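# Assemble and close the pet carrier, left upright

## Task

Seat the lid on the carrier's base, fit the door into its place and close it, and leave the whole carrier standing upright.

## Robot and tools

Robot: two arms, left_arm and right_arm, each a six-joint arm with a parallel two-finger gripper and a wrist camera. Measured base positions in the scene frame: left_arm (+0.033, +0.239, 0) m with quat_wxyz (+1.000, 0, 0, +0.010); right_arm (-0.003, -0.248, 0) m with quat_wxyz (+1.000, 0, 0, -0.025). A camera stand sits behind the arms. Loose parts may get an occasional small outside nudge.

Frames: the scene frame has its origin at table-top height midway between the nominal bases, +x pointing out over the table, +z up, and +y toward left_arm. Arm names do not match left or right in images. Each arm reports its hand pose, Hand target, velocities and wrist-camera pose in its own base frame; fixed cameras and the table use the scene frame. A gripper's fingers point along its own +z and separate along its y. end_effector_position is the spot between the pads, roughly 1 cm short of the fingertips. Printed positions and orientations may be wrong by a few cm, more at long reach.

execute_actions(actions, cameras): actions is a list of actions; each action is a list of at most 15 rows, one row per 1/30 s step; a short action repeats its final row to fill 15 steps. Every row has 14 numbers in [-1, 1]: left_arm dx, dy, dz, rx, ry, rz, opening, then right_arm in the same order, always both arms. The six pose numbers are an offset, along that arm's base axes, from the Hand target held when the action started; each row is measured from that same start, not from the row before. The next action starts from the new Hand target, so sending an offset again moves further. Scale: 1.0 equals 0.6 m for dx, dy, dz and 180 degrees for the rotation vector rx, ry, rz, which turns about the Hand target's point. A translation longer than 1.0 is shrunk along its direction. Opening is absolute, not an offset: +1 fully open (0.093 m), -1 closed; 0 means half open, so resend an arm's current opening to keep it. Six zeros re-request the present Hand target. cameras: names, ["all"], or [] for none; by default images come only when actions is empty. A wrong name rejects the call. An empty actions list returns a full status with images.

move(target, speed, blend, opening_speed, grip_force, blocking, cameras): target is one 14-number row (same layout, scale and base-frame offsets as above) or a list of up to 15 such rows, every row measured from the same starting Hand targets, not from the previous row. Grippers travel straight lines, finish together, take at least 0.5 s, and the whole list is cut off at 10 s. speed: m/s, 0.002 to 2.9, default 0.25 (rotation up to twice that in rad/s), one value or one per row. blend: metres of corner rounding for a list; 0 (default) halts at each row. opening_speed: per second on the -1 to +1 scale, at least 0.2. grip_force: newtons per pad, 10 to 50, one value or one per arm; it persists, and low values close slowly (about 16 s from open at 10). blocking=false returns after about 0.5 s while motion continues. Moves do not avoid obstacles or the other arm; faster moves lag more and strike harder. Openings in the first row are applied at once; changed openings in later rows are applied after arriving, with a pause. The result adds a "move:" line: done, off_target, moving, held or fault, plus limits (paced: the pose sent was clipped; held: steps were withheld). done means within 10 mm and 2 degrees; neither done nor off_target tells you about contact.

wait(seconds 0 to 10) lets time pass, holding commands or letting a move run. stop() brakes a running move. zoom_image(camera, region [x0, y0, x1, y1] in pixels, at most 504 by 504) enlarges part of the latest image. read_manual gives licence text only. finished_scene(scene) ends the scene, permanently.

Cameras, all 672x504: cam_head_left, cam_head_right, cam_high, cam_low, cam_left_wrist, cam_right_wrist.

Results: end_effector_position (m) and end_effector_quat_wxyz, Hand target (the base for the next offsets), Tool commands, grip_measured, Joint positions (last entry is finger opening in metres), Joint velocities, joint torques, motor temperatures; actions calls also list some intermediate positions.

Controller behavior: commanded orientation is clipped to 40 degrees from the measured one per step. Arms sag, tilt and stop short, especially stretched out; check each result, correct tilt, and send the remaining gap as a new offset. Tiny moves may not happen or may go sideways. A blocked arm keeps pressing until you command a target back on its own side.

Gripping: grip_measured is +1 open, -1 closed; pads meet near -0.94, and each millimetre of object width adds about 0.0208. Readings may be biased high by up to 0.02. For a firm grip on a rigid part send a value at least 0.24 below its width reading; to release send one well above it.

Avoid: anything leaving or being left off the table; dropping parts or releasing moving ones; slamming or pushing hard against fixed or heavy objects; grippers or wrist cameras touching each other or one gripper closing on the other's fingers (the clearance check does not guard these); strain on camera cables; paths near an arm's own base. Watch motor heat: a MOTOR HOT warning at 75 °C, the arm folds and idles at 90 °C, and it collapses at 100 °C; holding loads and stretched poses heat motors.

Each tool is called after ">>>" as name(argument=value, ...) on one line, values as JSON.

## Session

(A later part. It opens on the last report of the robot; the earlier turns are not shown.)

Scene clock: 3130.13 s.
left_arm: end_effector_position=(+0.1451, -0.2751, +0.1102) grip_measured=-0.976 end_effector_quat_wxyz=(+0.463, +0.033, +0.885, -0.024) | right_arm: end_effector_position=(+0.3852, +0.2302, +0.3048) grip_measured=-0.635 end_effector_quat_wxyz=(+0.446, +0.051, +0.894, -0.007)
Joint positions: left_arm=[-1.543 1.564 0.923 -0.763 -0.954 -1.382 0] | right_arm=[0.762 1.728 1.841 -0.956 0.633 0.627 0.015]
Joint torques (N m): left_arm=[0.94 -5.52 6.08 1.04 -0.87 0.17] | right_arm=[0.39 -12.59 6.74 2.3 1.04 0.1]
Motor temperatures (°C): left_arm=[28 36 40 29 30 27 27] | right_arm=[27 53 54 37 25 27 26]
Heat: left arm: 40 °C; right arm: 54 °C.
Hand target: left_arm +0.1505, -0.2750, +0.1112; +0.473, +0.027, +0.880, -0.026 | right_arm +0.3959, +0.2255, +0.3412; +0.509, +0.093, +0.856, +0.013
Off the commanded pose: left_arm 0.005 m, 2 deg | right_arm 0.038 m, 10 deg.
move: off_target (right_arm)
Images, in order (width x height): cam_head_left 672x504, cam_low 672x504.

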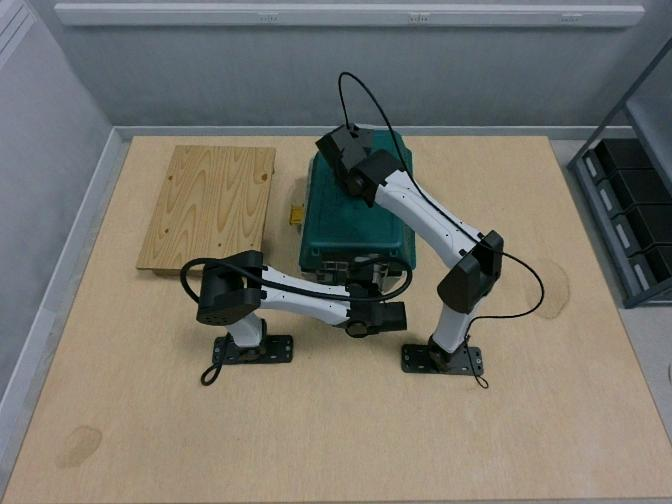

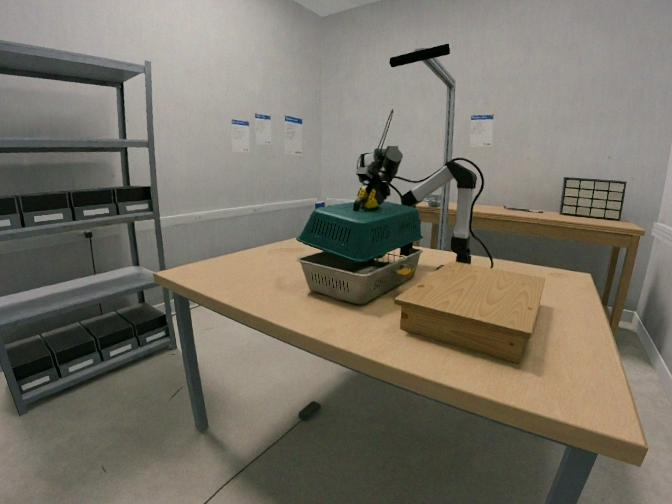

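>>> wait(seconds=0, cameras=["cam_high","cam_right_wrist","cam_low"])

>>> zoom_image(camera="cam_high", region=[270, 180, 500, 360])

Scene clock: 3148.90 s.
left_arm: end_effector_position=(+0.1451, -0.2751, +0.1102) grip_measured=-0.976 end_effector_quat_wxyz=(+0.463, +0.033, +0.885, -0.024) | right_arm: end_effector_position=(+0.3852, +0.2302, +0.3047) grip_measured=-0.635 end_effector_quat_wxyz=(+0.446, +0.050, +0.894, -0.007)
Joint positions: left_arm=[-1.543 1.564 0.923 -0.763 -0.954 -1.382 0] | right_arm=[0.762 1.728 1.841 -0.956 0.633 0.627 0.015]
Joint torques (N m): left_arm=[0.92 -5.52 6.08 1.04 -0.87 0.17] | right_arm=[0.39 -12.6 6.75 2.3 1.04 0.09]
Heat: left arm: 40 °C; right arm: 54 °C.
Hand target: left_arm +0.1505, -0.2750, +0.1112; +0.473, +0.027, +0.880, -0.026 | right_arm +0.3959, +0.2255, +0.3410; +0.509, +0.093, +0.856, +0.013
Tool commands: left_gripper/opening=-1.0 right_gripper/opening=-1.0
Off the commanded pose: left_arm 0.005 m, 2 deg | right_arm 0.038 m, 10 deg.
Images, in order (width x height): cam_high 672x504, cam_low 672x504, cam_right_wrist 672x504.

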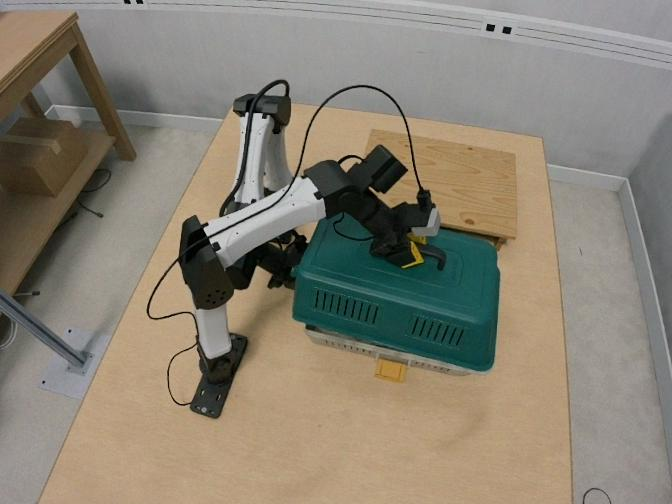

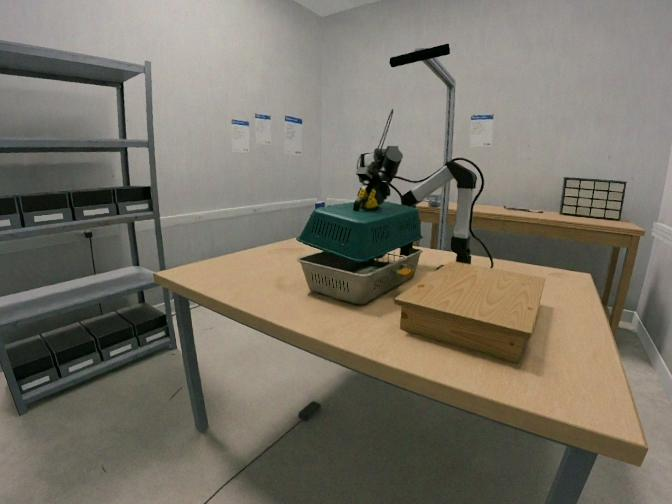

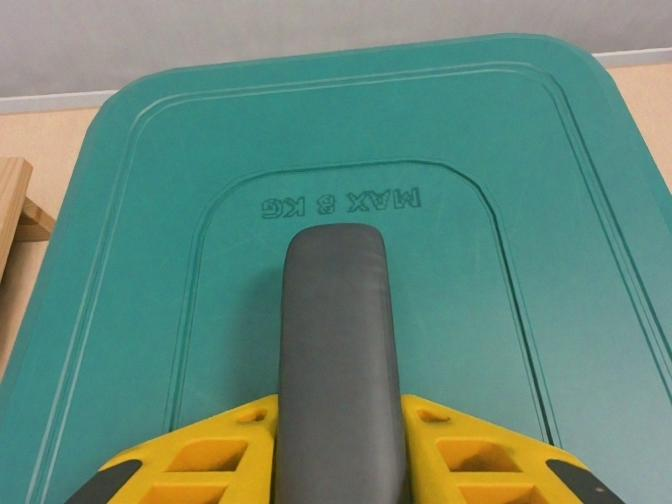

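Scaled by 2.191 from the camera's 672x504 image, which has a finer 960x720 frame.

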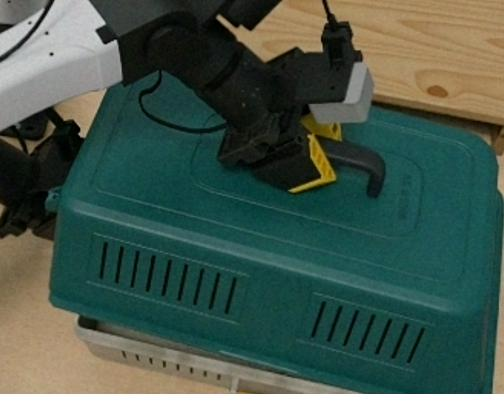

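>>> move(target=[0,0,0,0,0,0,-1,0.01,-0.005,-0.01,0.014,-0.007,-0.011,-1], speed=0.08, cameras=["cam_head_left","cam_low"])

>>> zoom_image(camera="cam_head_left", region=[280, 190, 420, 295])

>>> zoom_image(camera="cam_low", region=[270, 190, 430, 310])

Scene clock: 3164.30 s.
left_arm: end_effector_position=(+0.1451, -0.2751, +0.1102) grip_measured=-0.976 end_effector_quat_wxyz=(+0.463, +0.033, +0.885, -0.024) | right_arm: end_effector_position=(+0.3838, +0.2288, +0.3022) grip_measured=-0.635 end_effector_quat_wxyz=(+0.450, +0.059, +0.891, +0.001)
Joint positions: left_arm=[-1.543 1.564 0.923 -0.763 -0.954 -1.382 0] | right_arm=[0.762 1.705 1.794 -0.919 0.633 0.642 0.015]
Joint torques (N m): left_arm=[0.92 -5.53 6.08 1.04 -0.87 0.17] | right_arm=[-0.65 -11.3 6.52 2.52 1.07 0.33]
Motor temperatures (°C): left_arm=[28 36 40 29 30 27 27] | right_arm=[27 54 51 42 26 27 27]
Heat: left arm: 40 °C; right arm: 54 °C.
Hand target: left_arm +0.1505, -0.2750, +0.1112; +0.473, +0.027, +0.880, -0.026 | right_arm +0.4019, +0.2226, +0.3350; +0.516, +0.119, +0.848, +0.024
Off the commanded pose: left_arm 0.006 m, 2 deg | right_arm 0.038 m, 12 deg.
move: off_target (right_arm)
Images, in order (width x height): cam_head_left 672x504, cam_low 672x504.

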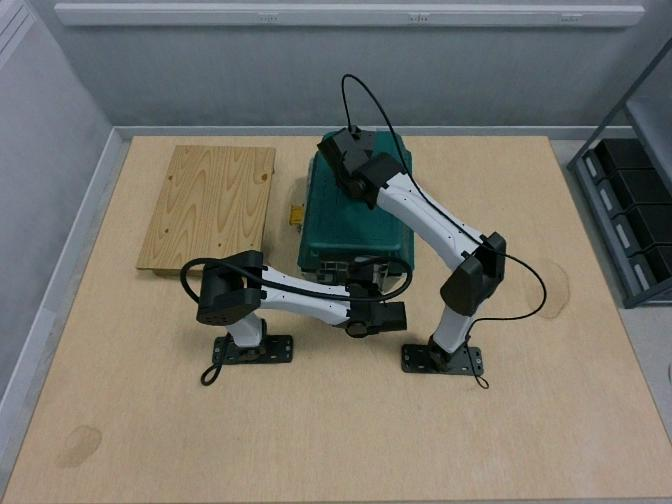

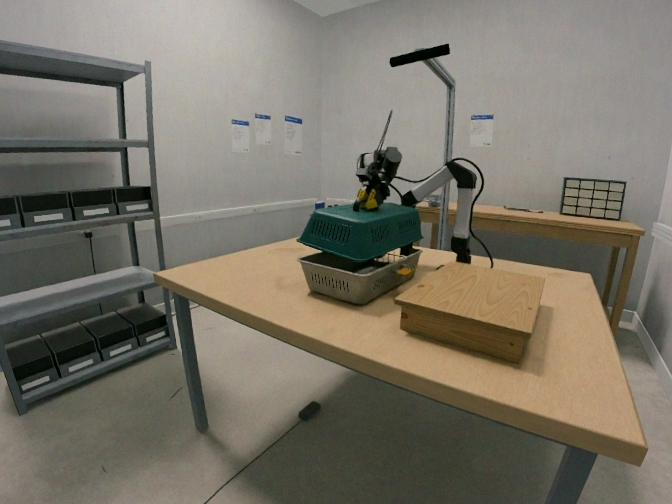

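Scaled by 3.600 from the camera's 672x504 image, which has a finer 960x720 frame.

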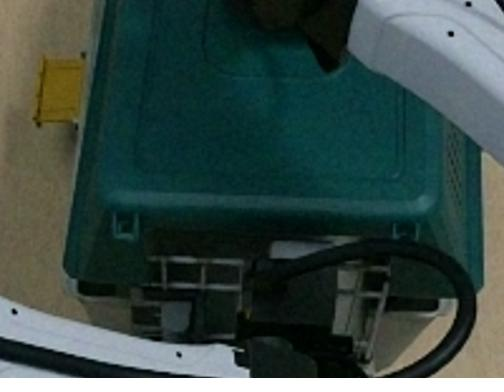

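Scaled by 3.150 from the camera's 672x504 image, which has a finer 960x720 frame.

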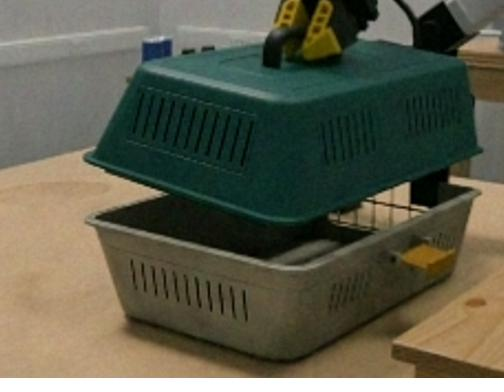

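>>> move(target=[0,0,0,0,0,0,-1,0.008,-0.002,-0.012,0.016,0,0,-1], speed=0.08, cameras=["cam_head_left","cam_low"])

>>> zoom_image(camera="cam_head_left", region=[280, 220, 410, 320])

>>> zoom_image(camera="cam_low", region=[270, 190, 430, 310])

Scene clock: 3200.63 s.
left_arm: end_effector_position=(+0.1451, -0.2751, +0.1102) grip_measured=-0.976 end_effector_quat_wxyz=(+0.463, +0.033, +0.885, -0.024) | right_arm: end_effector_position=(+0.3856, +0.2280, +0.2947) grip_measured=-0.635 end_effector_quat_wxyz=(+0.445, +0.069, +0.893, +0.020)
Joint positions: left_arm=[-1.543 1.564 0.923 -0.763 -0.954 -1.382 0] | right_arm=[0.746 1.687 1.746 -0.874 0.595 0.659 0.015]
Joint torques (N m): left_arm=[0.92 -5.52 6.08 1.04 -0.87 0.17] | right_arm=[-1.03 -11.02 6.52 2.63 1.05 0.38]
Motor temperatures (°C): left_arm=[28 36 40 29 30 27 27] | right_arm=[27 58 52 43 27 27 27]
Heat: left arm: 40 °C; right arm: 58 °C.
Hand target: left_arm +0.1505, -0.2750, +0.1112; +0.473, +0.027, +0.880, -0.026 | right_arm +0.4067, +0.2213, +0.3278; +0.513, +0.132, +0.847, +0.045
Off the commanded pose: left_arm 0.006 m, 2 deg | right_arm 0.040 m, 12 deg.
move: off_target (right_arm)
Images, in order (width x height): cam_head_left 672x504, cam_low 672x504.

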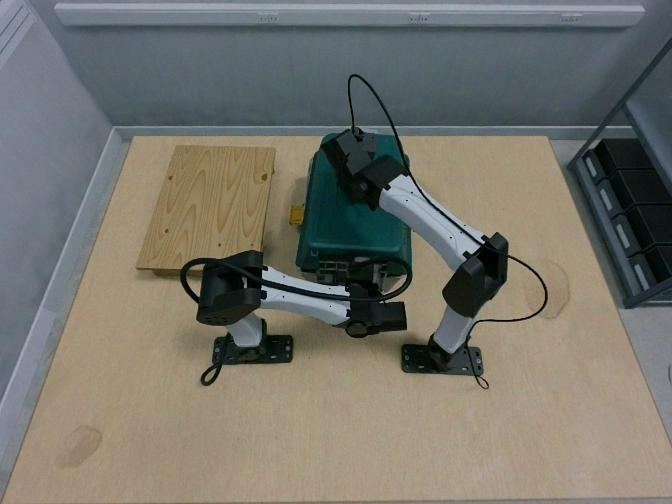

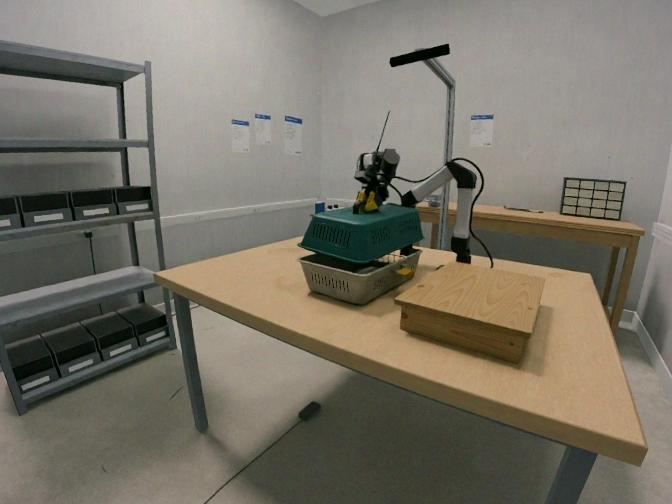

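Scaled by 3.877 from the camera's 672x504 image, which has a finer 960x720 frame.

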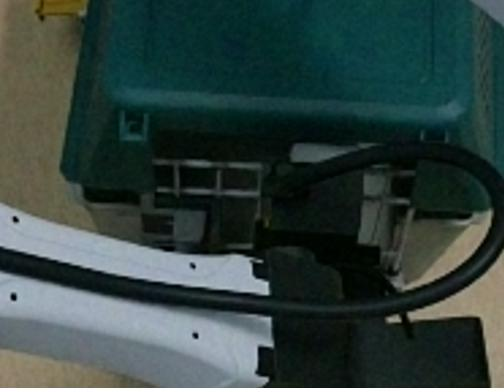

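Scaled by 3.150 from the camera's 672x504 image, which has a finer 960x720 frame.

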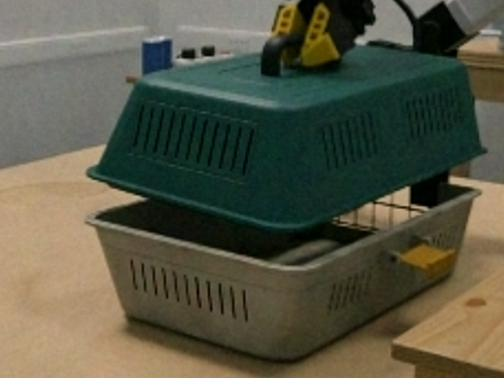

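>>> zoom_image(camera="cam_head_left", region=[300, 240, 340, 272])

>>> zoom_image(camera="cam_head_left", region=[370, 240, 410, 272])

Scaled by 12.600 from the camera's 672x504 image, which has a finer 960x720 frame.

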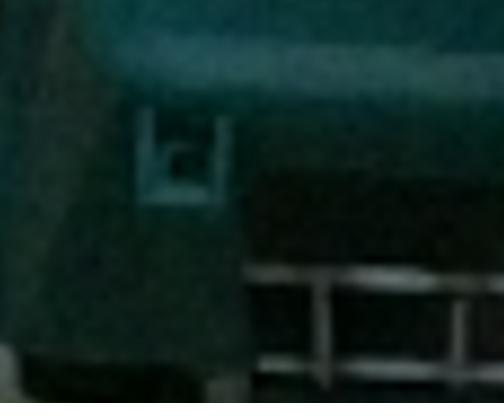

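Scaled by 12.600 from the camera's 672x504 image, which has a finer 960x720 frame.

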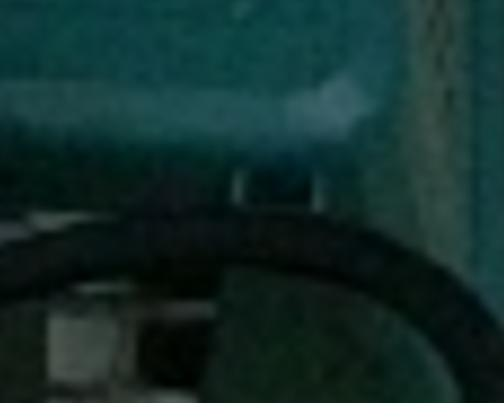

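>>> move(target=[0,0,0,0,0,0,-1,0.04,0,0.0,0,0,0,-1], speed=0.08, cameras=["cam_head_left","cam_low"])

>>> zoom_image(camera="cam_head_left", region=[280, 220, 410, 320])

>>> zoom_image(camera="cam_low", region=[270, 190, 430, 310])

>>> zoom_image(camera="cam_head_left", region=[300, 240, 340, 272])

>>> zoom_image(camera="cam_head_left", region=[370, 240, 410, 272])

Scene clock: 3228.10 s.
left_arm: end_effector_position=(+0.1474, -0.2737, +0.1101) grip_measured=-0.976 end_effector_quat_wxyz=(+0.465, +0.030, +0.885, -0.022) | right_arm: end_effector_position=(+0.3948, +0.2278, +0.2897) grip_measured=-0.635 end_effector_quat_wxyz=(+0.435, +0.073, +0.897, +0.035)
Joint positions: left_arm=[-1.536 1.564 0.921 -0.76 -0.958 -1.381 0] | right_arm=[0.715 1.704 1.755 -0.86 0.541 0.656 0.015]
Joint torques (N m): left_arm=[0.17 -5.52 6.34 1.02 -0.82 0.17] | right_arm=[-1.84 -8.27 10.1 2.72 1.22 0.08]
Motor temperatures (°C): left_arm=[28 36 40 29 30 27 27] | right_arm=[27 60 50 45 27 27 27]
Heat: left arm: 40 °C; right arm: 60 °C.
Hand target: left_arm +0.1504, -0.2751, +0.1112; +0.473, +0.028, +0.880, -0.026 | right_arm +0.4307, +0.2214, +0.3278; +0.513, +0.132, +0.847, +0.045
Off the commanded pose: left_arm 0.004 m, 1 deg | right_arm 0.053 m, 13 deg.
move: off_target (right_arm)
Images, in order (width x height): cam_head_left 672x504, cam_low 672x504.

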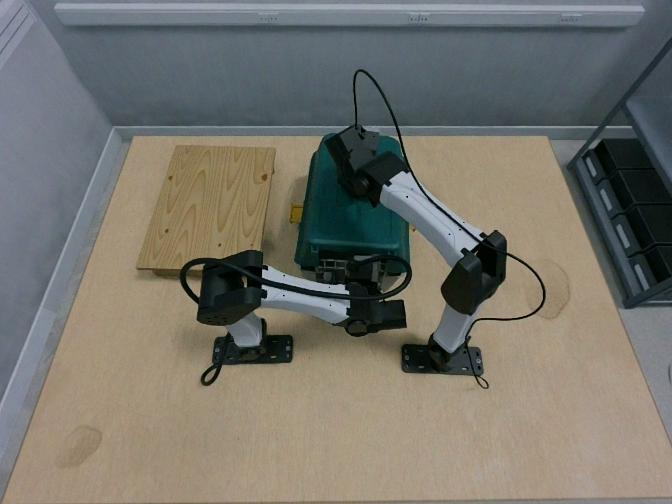

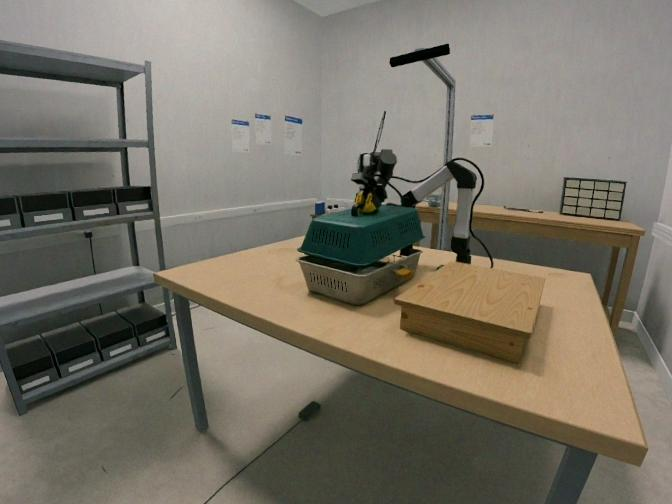

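Scaled by 3.877 from the camera's 672x504 image, which has a finer 960x720 frame.

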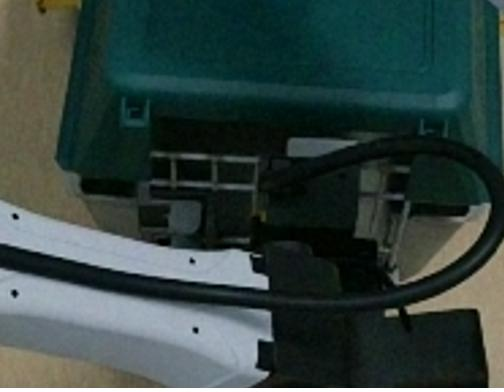

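Scaled by 3.150 from the camera's 672x504 image, which has a finer 960x720 frame.

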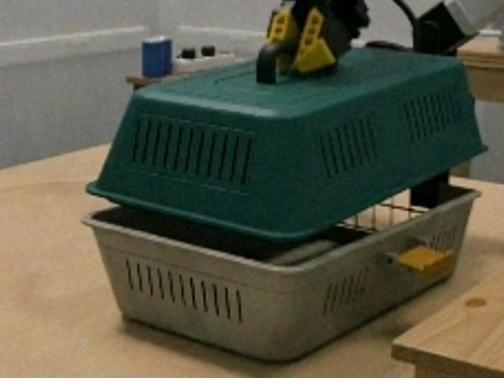

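Scaled by 12.600 from the camera's 672x504 image, which has a finer 960x720 frame.

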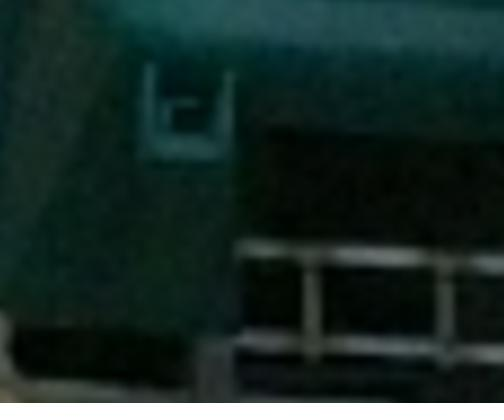

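Scaled by 12.600 from the camera's 672x504 image, which has a finer 960x720 frame.

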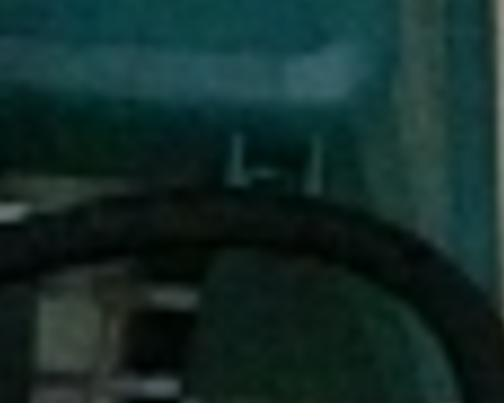

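>>> move(target=[[0,0,0,0,0,0,-1,-0.03,0,0,0,0,0,-1],[0,0,0,0,0,0,-1,-0.03,0,0.1,0,0,0,-1],[0,0,0,0,0,0,-1,0.0,0,0.1,0,0,0,-1]], speed=0.1, cameras=["cam_head_left","cam_low"])

>>> zoom_image(camera="cam_head_left", region=[280, 210, 410, 310])

>>> zoom_image(camera="cam_low", region=[270, 190, 430, 310])

Scene clock: 3244.63 s.
left_arm: end_effector_position=(+0.1500, -0.2736, +0.1102) grip_measured=-0.976 end_effector_quat_wxyz=(+0.466, +0.026, +0.884, -0.023) | right_arm: end_effector_position=(+0.4249, +0.2218, +0.3612) grip_measured=-0.636 end_effector_quat_wxyz=(+0.484, +0.117, +0.867, +0.023)
Joint positions: left_arm=[-1.528 1.564 0.918 -0.749 -0.961 -1.377 0] | right_arm=[0.692 1.869 2.187 -1.04 0.637 0.664 0.015]
Joint torques (N m): left_arm=[-0.59 -5.56 6.57 0.92 -0.79 0.14] | right_arm=[-0.12 -10.89 9.8 1.9 0.4 -0.16]
Motor temperatures (°C): left_arm=[28 36 39 29 30 27 27] | right_arm=[27 57 55 47 28 27 27]
Heat: left arm: 39 °C; right arm: 57 °C.
Hand target: left_arm +0.1505, -0.2751, +0.1112; +0.473, +0.027, +0.880, -0.026 | right_arm +0.4307, +0.2214, +0.3877; +0.513, +0.132, +0.847, +0.045
Off the commanded pose: left_arm 0.002 m, 1 deg | right_arm 0.027 m, 5 deg.
move: off_target (right_arm)
Images, in order (width x height): cam_head_left 672x504, cam_low 672x504.

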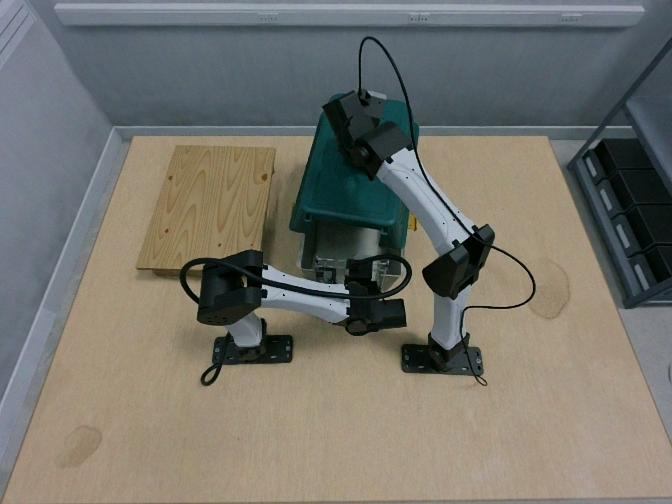

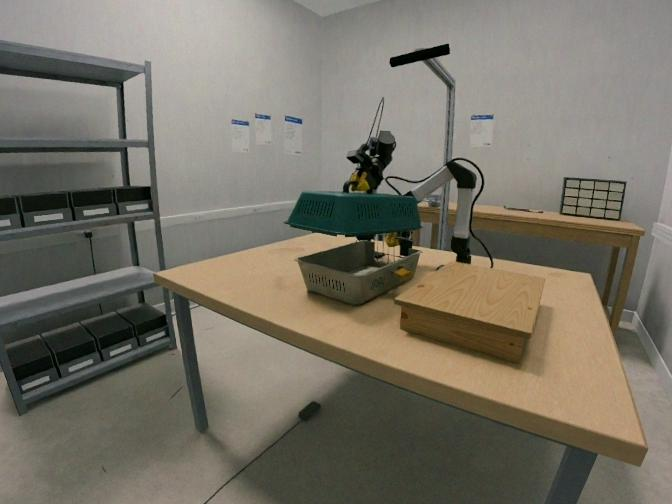

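Scaled by 3.877 from the camera's 672x504 image, which has a finer 960x720 frame.

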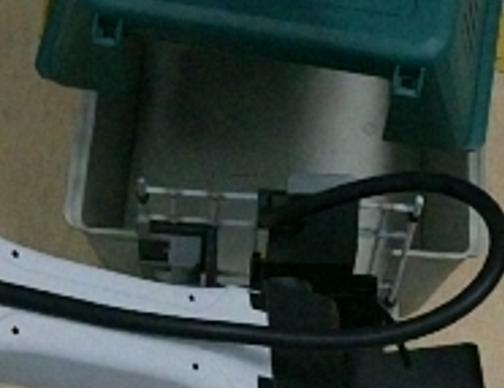

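Scaled by 3.150 from the camera's 672x504 image, which has a finer 960x720 frame.

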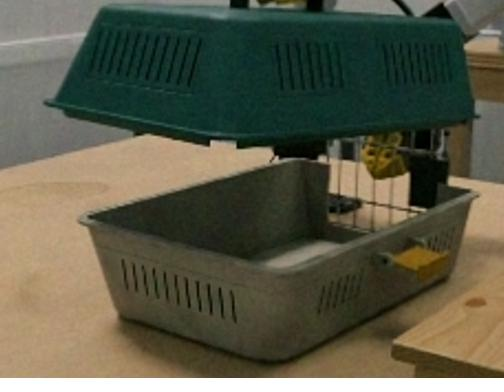

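>>> wait(seconds=0, cameras=["cam_head_right"])

>>> zoom_image(camera="cam_head_right", region=[250, 220, 410, 330])

>>> zoom_image(camera="cam_head_right", region=[340, 240, 410, 310])

Scene clock: 3257.70 s.
left_arm: end_effector_position=(+0.1500, -0.2736, +0.1102) grip_measured=-0.976 end_effector_quat_wxyz=(+0.466, +0.026, +0.884, -0.023) | right_arm: end_effector_position=(+0.4249, +0.2218, +0.3612) grip_measured=-0.636 end_effector_quat_wxyz=(+0.484, +0.117, +0.867, +0.023)
Joint positions: left_arm=[-1.528 1.564 0.918 -0.749 -0.961 -1.377 0] | right_arm=[0.692 1.869 2.187 -1.04 0.637 0.663 0.015]
Joint torques (N m): left_arm=[-0.59 -5.55 6.58 0.92 -0.79 0.14] | right_arm=[-0.13 -10.89 9.8 1.9 0.39 -0.17]
Motor temperatures (°C): left_arm=[28 36 40 29 30 27 27] | right_arm=[27 55 57 45 27 27 27]
Heat: left arm: 40 °C; right arm: 57 °C.
Hand target: left_arm +0.1505, -0.2751, +0.1112; +0.473, +0.027, +0.880, -0.026 | right_arm +0.4307, +0.2214, +0.3877; +0.513, +0.132, +0.847, +0.045
Tool commands: left_gripper/opening=-1.0 right_gripper/opening=-1.0
Off the commanded pose: left_arm 0.002 m, 1 deg | right_arm 0.027 m, 5 deg.
Images, in order (width x height): cam_head_right 672x504.

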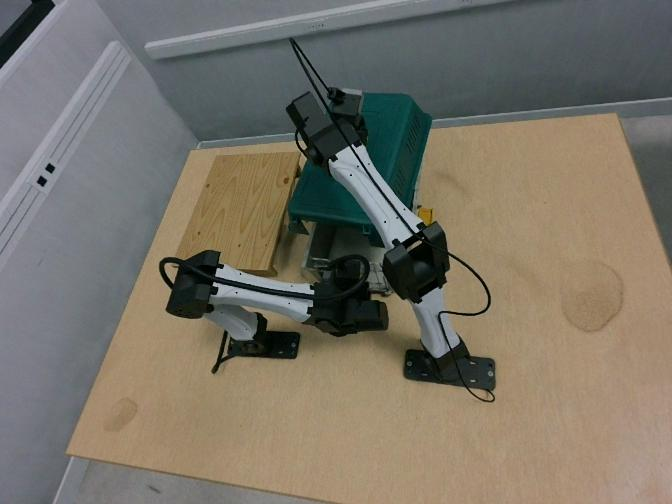

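Scaled by 3.150 from the camera's 672x504 image, which has a finer 960x720 frame.

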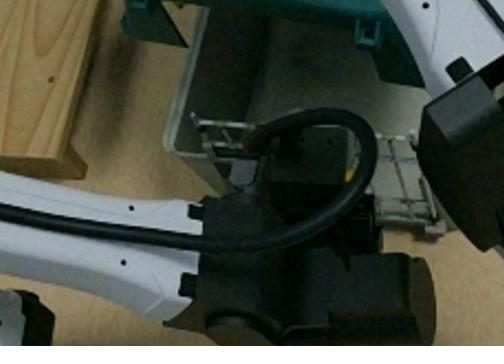

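Scaled by 7.200 from the camera's 672x504 image, which has a finer 960x720 frame.

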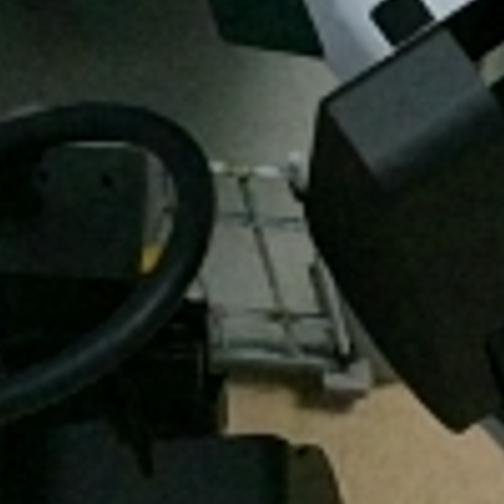

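>>> move(target=[0,0,0,0,0,0,-1,0,0.009,-0.02,-0.02,0.008,0.03,-1], speed=0.1, cameras=["cam_head_left","cam_low"])

>>> zoom_image(camera="cam_head_left", region=[280, 210, 410, 310])

>>> zoom_image(camera="cam_low", region=[270, 190, 430, 310])

Scene clock: 3285.10 s.
left_arm: end_effector_position=(+0.1500, -0.2736, +0.1102) grip_measured=-0.976 end_effector_quat_wxyz=(+0.466, +0.026, +0.884, -0.023) | right_arm: end_effector_position=(+0.4274, +0.2325, +0.3479) grip_measured=-0.636 end_effector_quat_wxyz=(+0.471, +0.060, +0.880, +0.019)
Joint positions: left_arm=[-1.528 1.564 0.918 -0.749 -0.961 -1.377 0] | right_arm=[0.688 1.869 2.147 -1.003 0.576 0.558 0.015]
Joint torques (N m): left_arm=[-0.58 -5.56 6.57 0.92 -0.78 0.14] | right_arm=[-0.65 -13.6 6.76 2.05 0.33 -0.19]
Motor temperatures (°C): left_arm=[28 36 40 29 30 27 27] | right_arm=[27 53 59 43 26 27 28]
Heat: left arm: 40 °C; right arm: 59 °C.
Hand target: left_arm +0.1505, -0.2751, +0.1112; +0.473, +0.027, +0.880, -0.026 | right_arm +0.4307, +0.2268, +0.3758; +0.504, +0.076, +0.860, +0.041
Off the commanded pose: left_arm 0.002 m, 1 deg | right_arm 0.029 m, 5 deg.
move: off_target (right_arm)
Images, in order (width x height): cam_head_left 672x504, cam_low 672x504.

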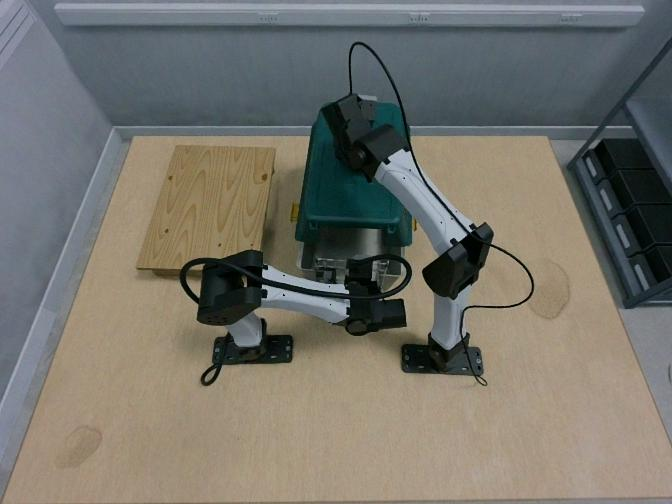

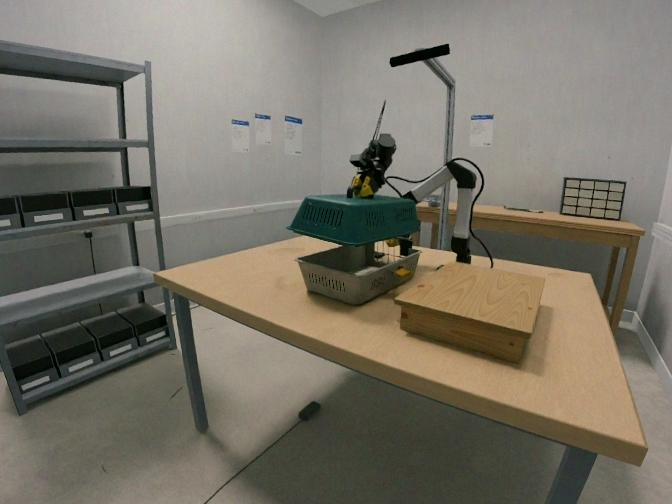

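Scaled by 3.877 from the camera's 672x504 image, which has a finer 960x720 frame.

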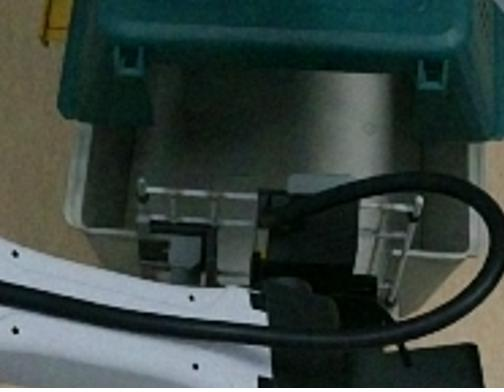

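Scaled by 3.150 from the camera's 672x504 image, which has a finer 960x720 frame.

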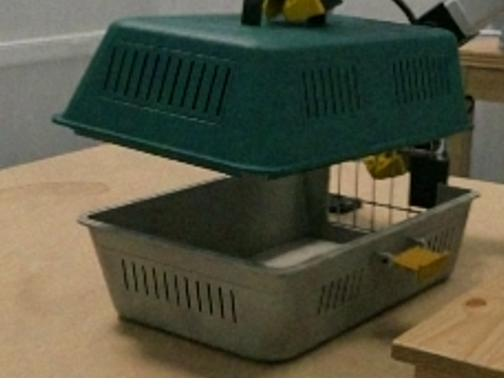

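>>> move(target=[0,0,0,0,0,0,-1,0,-0.003,-0.065,0.008,-0.012,0,-1], speed=0.08, cameras=["cam_head_left","cam_low"])

>>> zoom_image(camera="cam_head_left", region=[280, 210, 410, 310])

>>> zoom_image(camera="cam_low", region=[270, 190, 430, 310])

Scene clock: 3302.40 s.
left_arm: end_effector_position=(+0.1500, -0.2736, +0.1102) grip_measured=-0.976 end_effector_quat_wxyz=(+0.466, +0.026, +0.884, -0.023) | right_arm: end_effector_position=(+0.4282, +0.2307, +0.3006) grip_measured=-0.636 end_effector_quat_wxyz=(+0.480, +0.063, +0.875, +0.026)
Joint positions: left_arm=[-1.528 1.564 0.918 -0.749 -0.961 -1.377 0] | right_arm=[0.683 1.757 1.781 -0.72 0.573 0.552 0.015]
Joint torques (N m): left_arm=[-0.59 -5.55 6.58 0.92 -0.78 0.14] | right_arm=[-0.51 -14.32 7.54 2.12 0.36 -0.19]
Motor temperatures (°C): left_arm=[28 36 40 29 30 27 27] | right_arm=[27 56 57 45 26 27 28]
Heat: left arm: 40 °C; right arm: 57 °C.
Hand target: left_arm +0.1505, -0.2751, +0.1112; +0.473, +0.027, +0.880, -0.026 | right_arm +0.4307, +0.2250, +0.3369; +0.519, +0.082, +0.849, +0.053
Off the commanded pose: left_arm 0.002 m, 1 deg | right_arm 0.037 m, 7 deg.
move: off_target (right_arm)
Images, in order (width x height): cam_head_left 672x504, cam_low 672x504.

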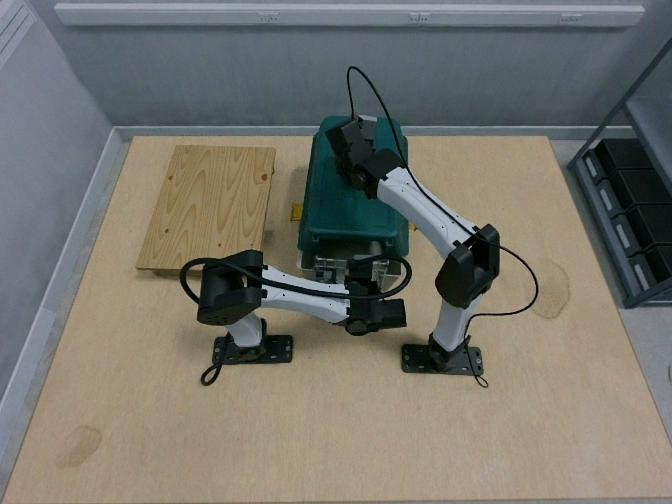

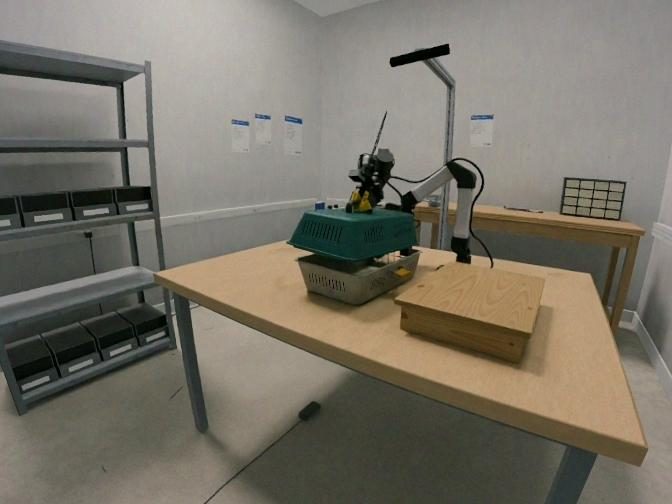

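Scaled by 3.877 from the camera's 672x504 image, which has a finer 960x720 frame.

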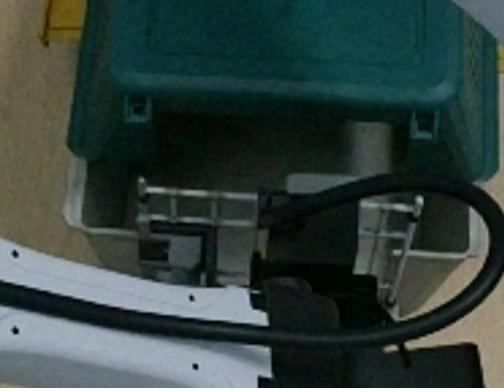

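Scaled by 3.150 from the camera's 672x504 image, which has a finer 960x720 frame.

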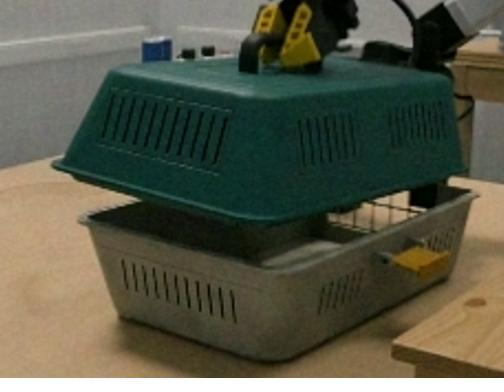

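>>> move(target=[0,0,0,0,0,0,-1,-0.002,0,-0.05,0.005,-0.008,0,-1], speed=0.08, cameras=["cam_head_left","cam_low"])

>>> zoom_image(camera="cam_head_left", region=[280, 210, 410, 310])

>>> zoom_image(camera="cam_low", region=[270, 190, 430, 310])

Scene clock: 3314.27 s.
left_arm: end_effector_position=(+0.1500, -0.2736, +0.1102) grip_measured=-0.976 end_effector_quat_wxyz=(+0.466, +0.026, +0.884, -0.023) | right_arm: end_effector_position=(+0.4241, +0.2279, +0.2706) grip_measured=-0.636 end_effector_quat_wxyz=(+0.485, +0.062, +0.872, +0.032)
Joint positions: left_arm=[-1.528 1.564 0.918 -0.749 -0.961 -1.377 0] | right_arm=[0.683 1.701 1.583 -0.559 0.57 0.546 0.015]
Joint torques (N m): left_arm=[-0.59 -5.56 6.57 0.92 -0.78 0.14] | right_arm=[-0.27 -13.63 7.41 2.31 0.41 -0.13]
Motor temperatures (°C): left_arm=[28 36 40 29 30 27 27] | right_arm=[27 58 56 44 26 27 28]
Heat: left arm: 40 °C; right arm: 58 °C.
Hand target: left_arm +0.1505, -0.2751, +0.1112; +0.473, +0.027, +0.880, -0.026 | right_arm +0.4294, +0.2250, +0.3070; +0.529, +0.085, +0.842, +0.061
Off the commanded pose: left_arm 0.002 m, 1 deg | right_arm 0.037 m, 7 deg.
move: off_target (right_arm)
Images, in order (width x height): cam_head_left 672x504, cam_low 672x504.

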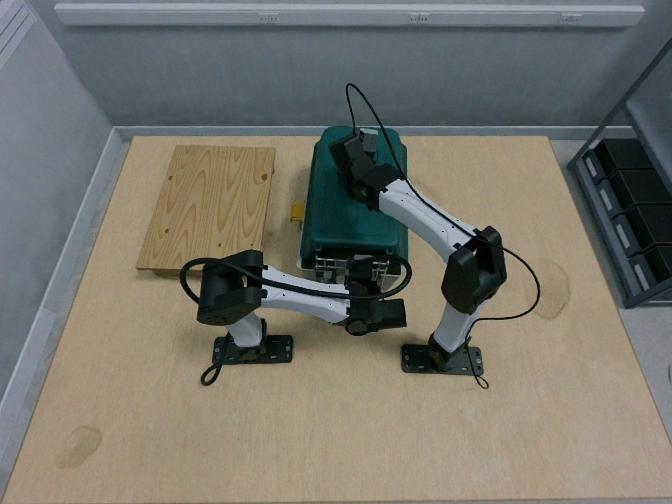

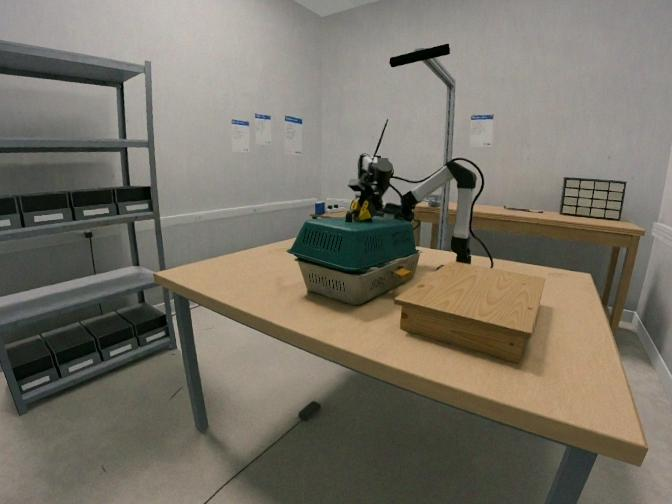

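Scaled by 3.877 from the camera's 672x504 image, which has a finer 960x720 frame.

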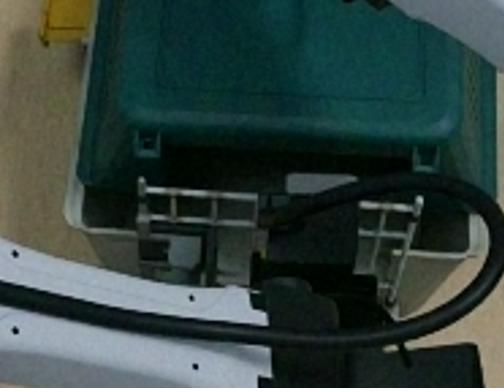

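Scaled by 3.150 from the camera's 672x504 image, which has a finer 960x720 frame.

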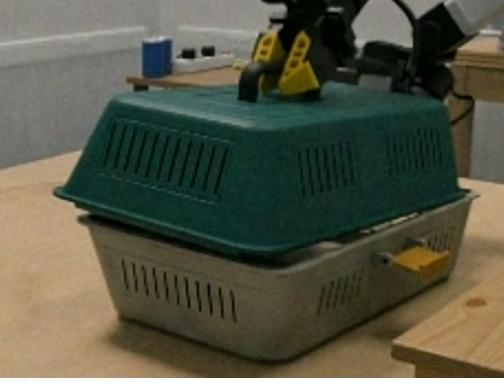

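>>> move(target=[0,0,0,0,0,0,-1,-0.01,0.005,-0.018,0.001,-0.003,0,-1], speed=0.06, cameras=["cam_head_left","cam_low"])

>>> zoom_image(camera="cam_head_left", region=[280, 210, 410, 310])

>>> zoom_image(camera="cam_low", region=[270, 190, 430, 310])

Scene clock: 3330.37 s.
left_arm: end_effector_position=(+0.1500, -0.2736, +0.1102) grip_measured=-0.976 end_effector_quat_wxyz=(+0.466, +0.026, +0.884, -0.023) | right_arm: end_effector_position=(+0.4191, +0.2281, +0.2754) grip_measured=-0.636 end_effector_quat_wxyz=(+0.499, +0.063, +0.863, +0.041)
Joint positions: left_arm=[-1.528 1.564 0.918 -0.749 -0.961 -1.377 0] | right_arm=[0.693 1.665 1.532 -0.506 0.58 0.54 0.015]
Joint torques (N m): left_arm=[-0.59 -5.55 6.57 0.92 -0.78 0.14] | right_arm=[0.35 -11.54 6.09 2.36 0.45 0.02]
Motor temperatures (°C): left_arm=[28 36 40 29 30 27 27] | right_arm=[27 60 55 44 26 27 28]
Heat: left arm: 40 °C; right arm: 60 °C.
Hand target: left_arm +0.1505, -0.2750, +0.1112; +0.473, +0.027, +0.880, -0.026 | right_arm +0.4235, +0.2280, +0.2959; +0.533, +0.085, +0.840, +0.063
Off the commanded pose: left_arm 0.002 m, 1 deg | right_arm 0.021 m, 6 deg.
move: off_target (right_arm)
Images, in order (width x height): cam_head_left 672x504, cam_low 672x504.

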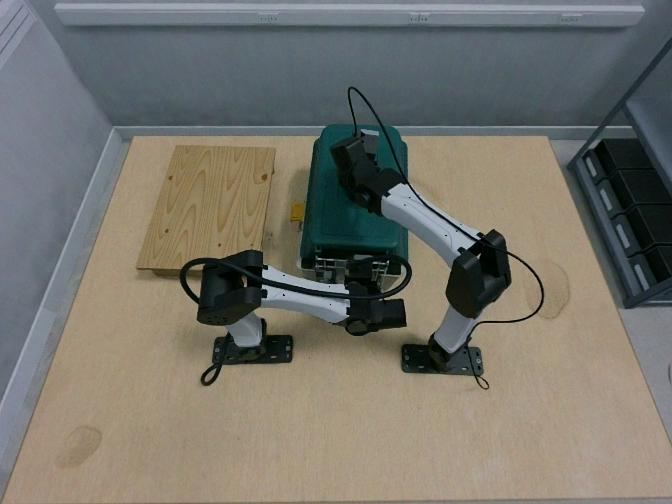

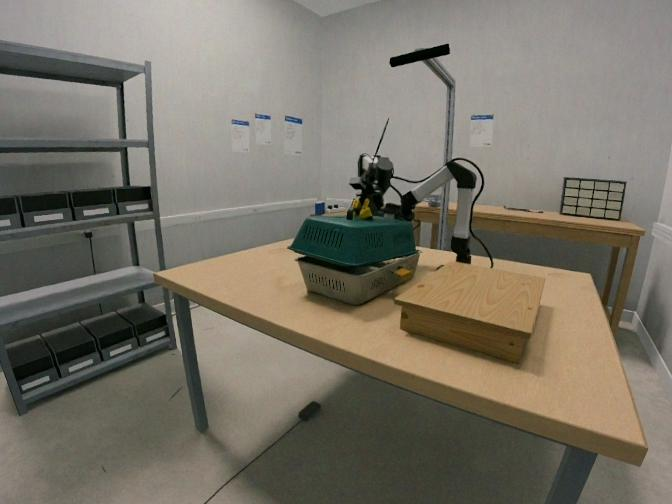

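Scaled by 3.877 from the camera's 672x504 image, which has a finer 960x720 frame.

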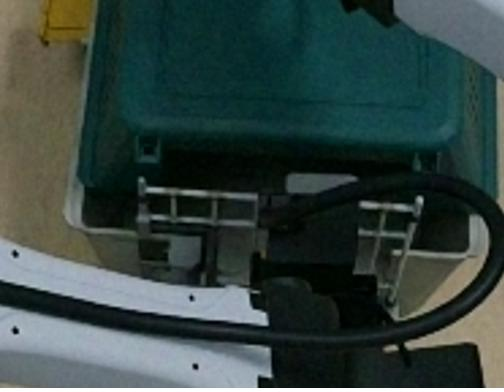

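Scaled by 3.150 from the camera's 672x504 image, which has a finer 960x720 frame.

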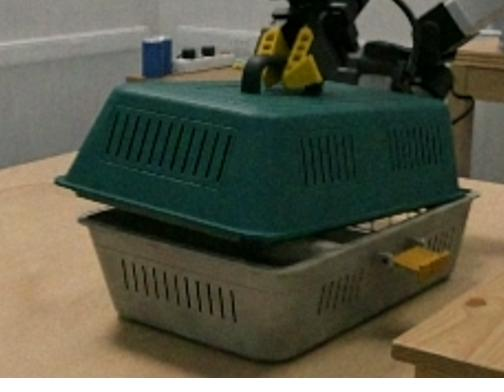

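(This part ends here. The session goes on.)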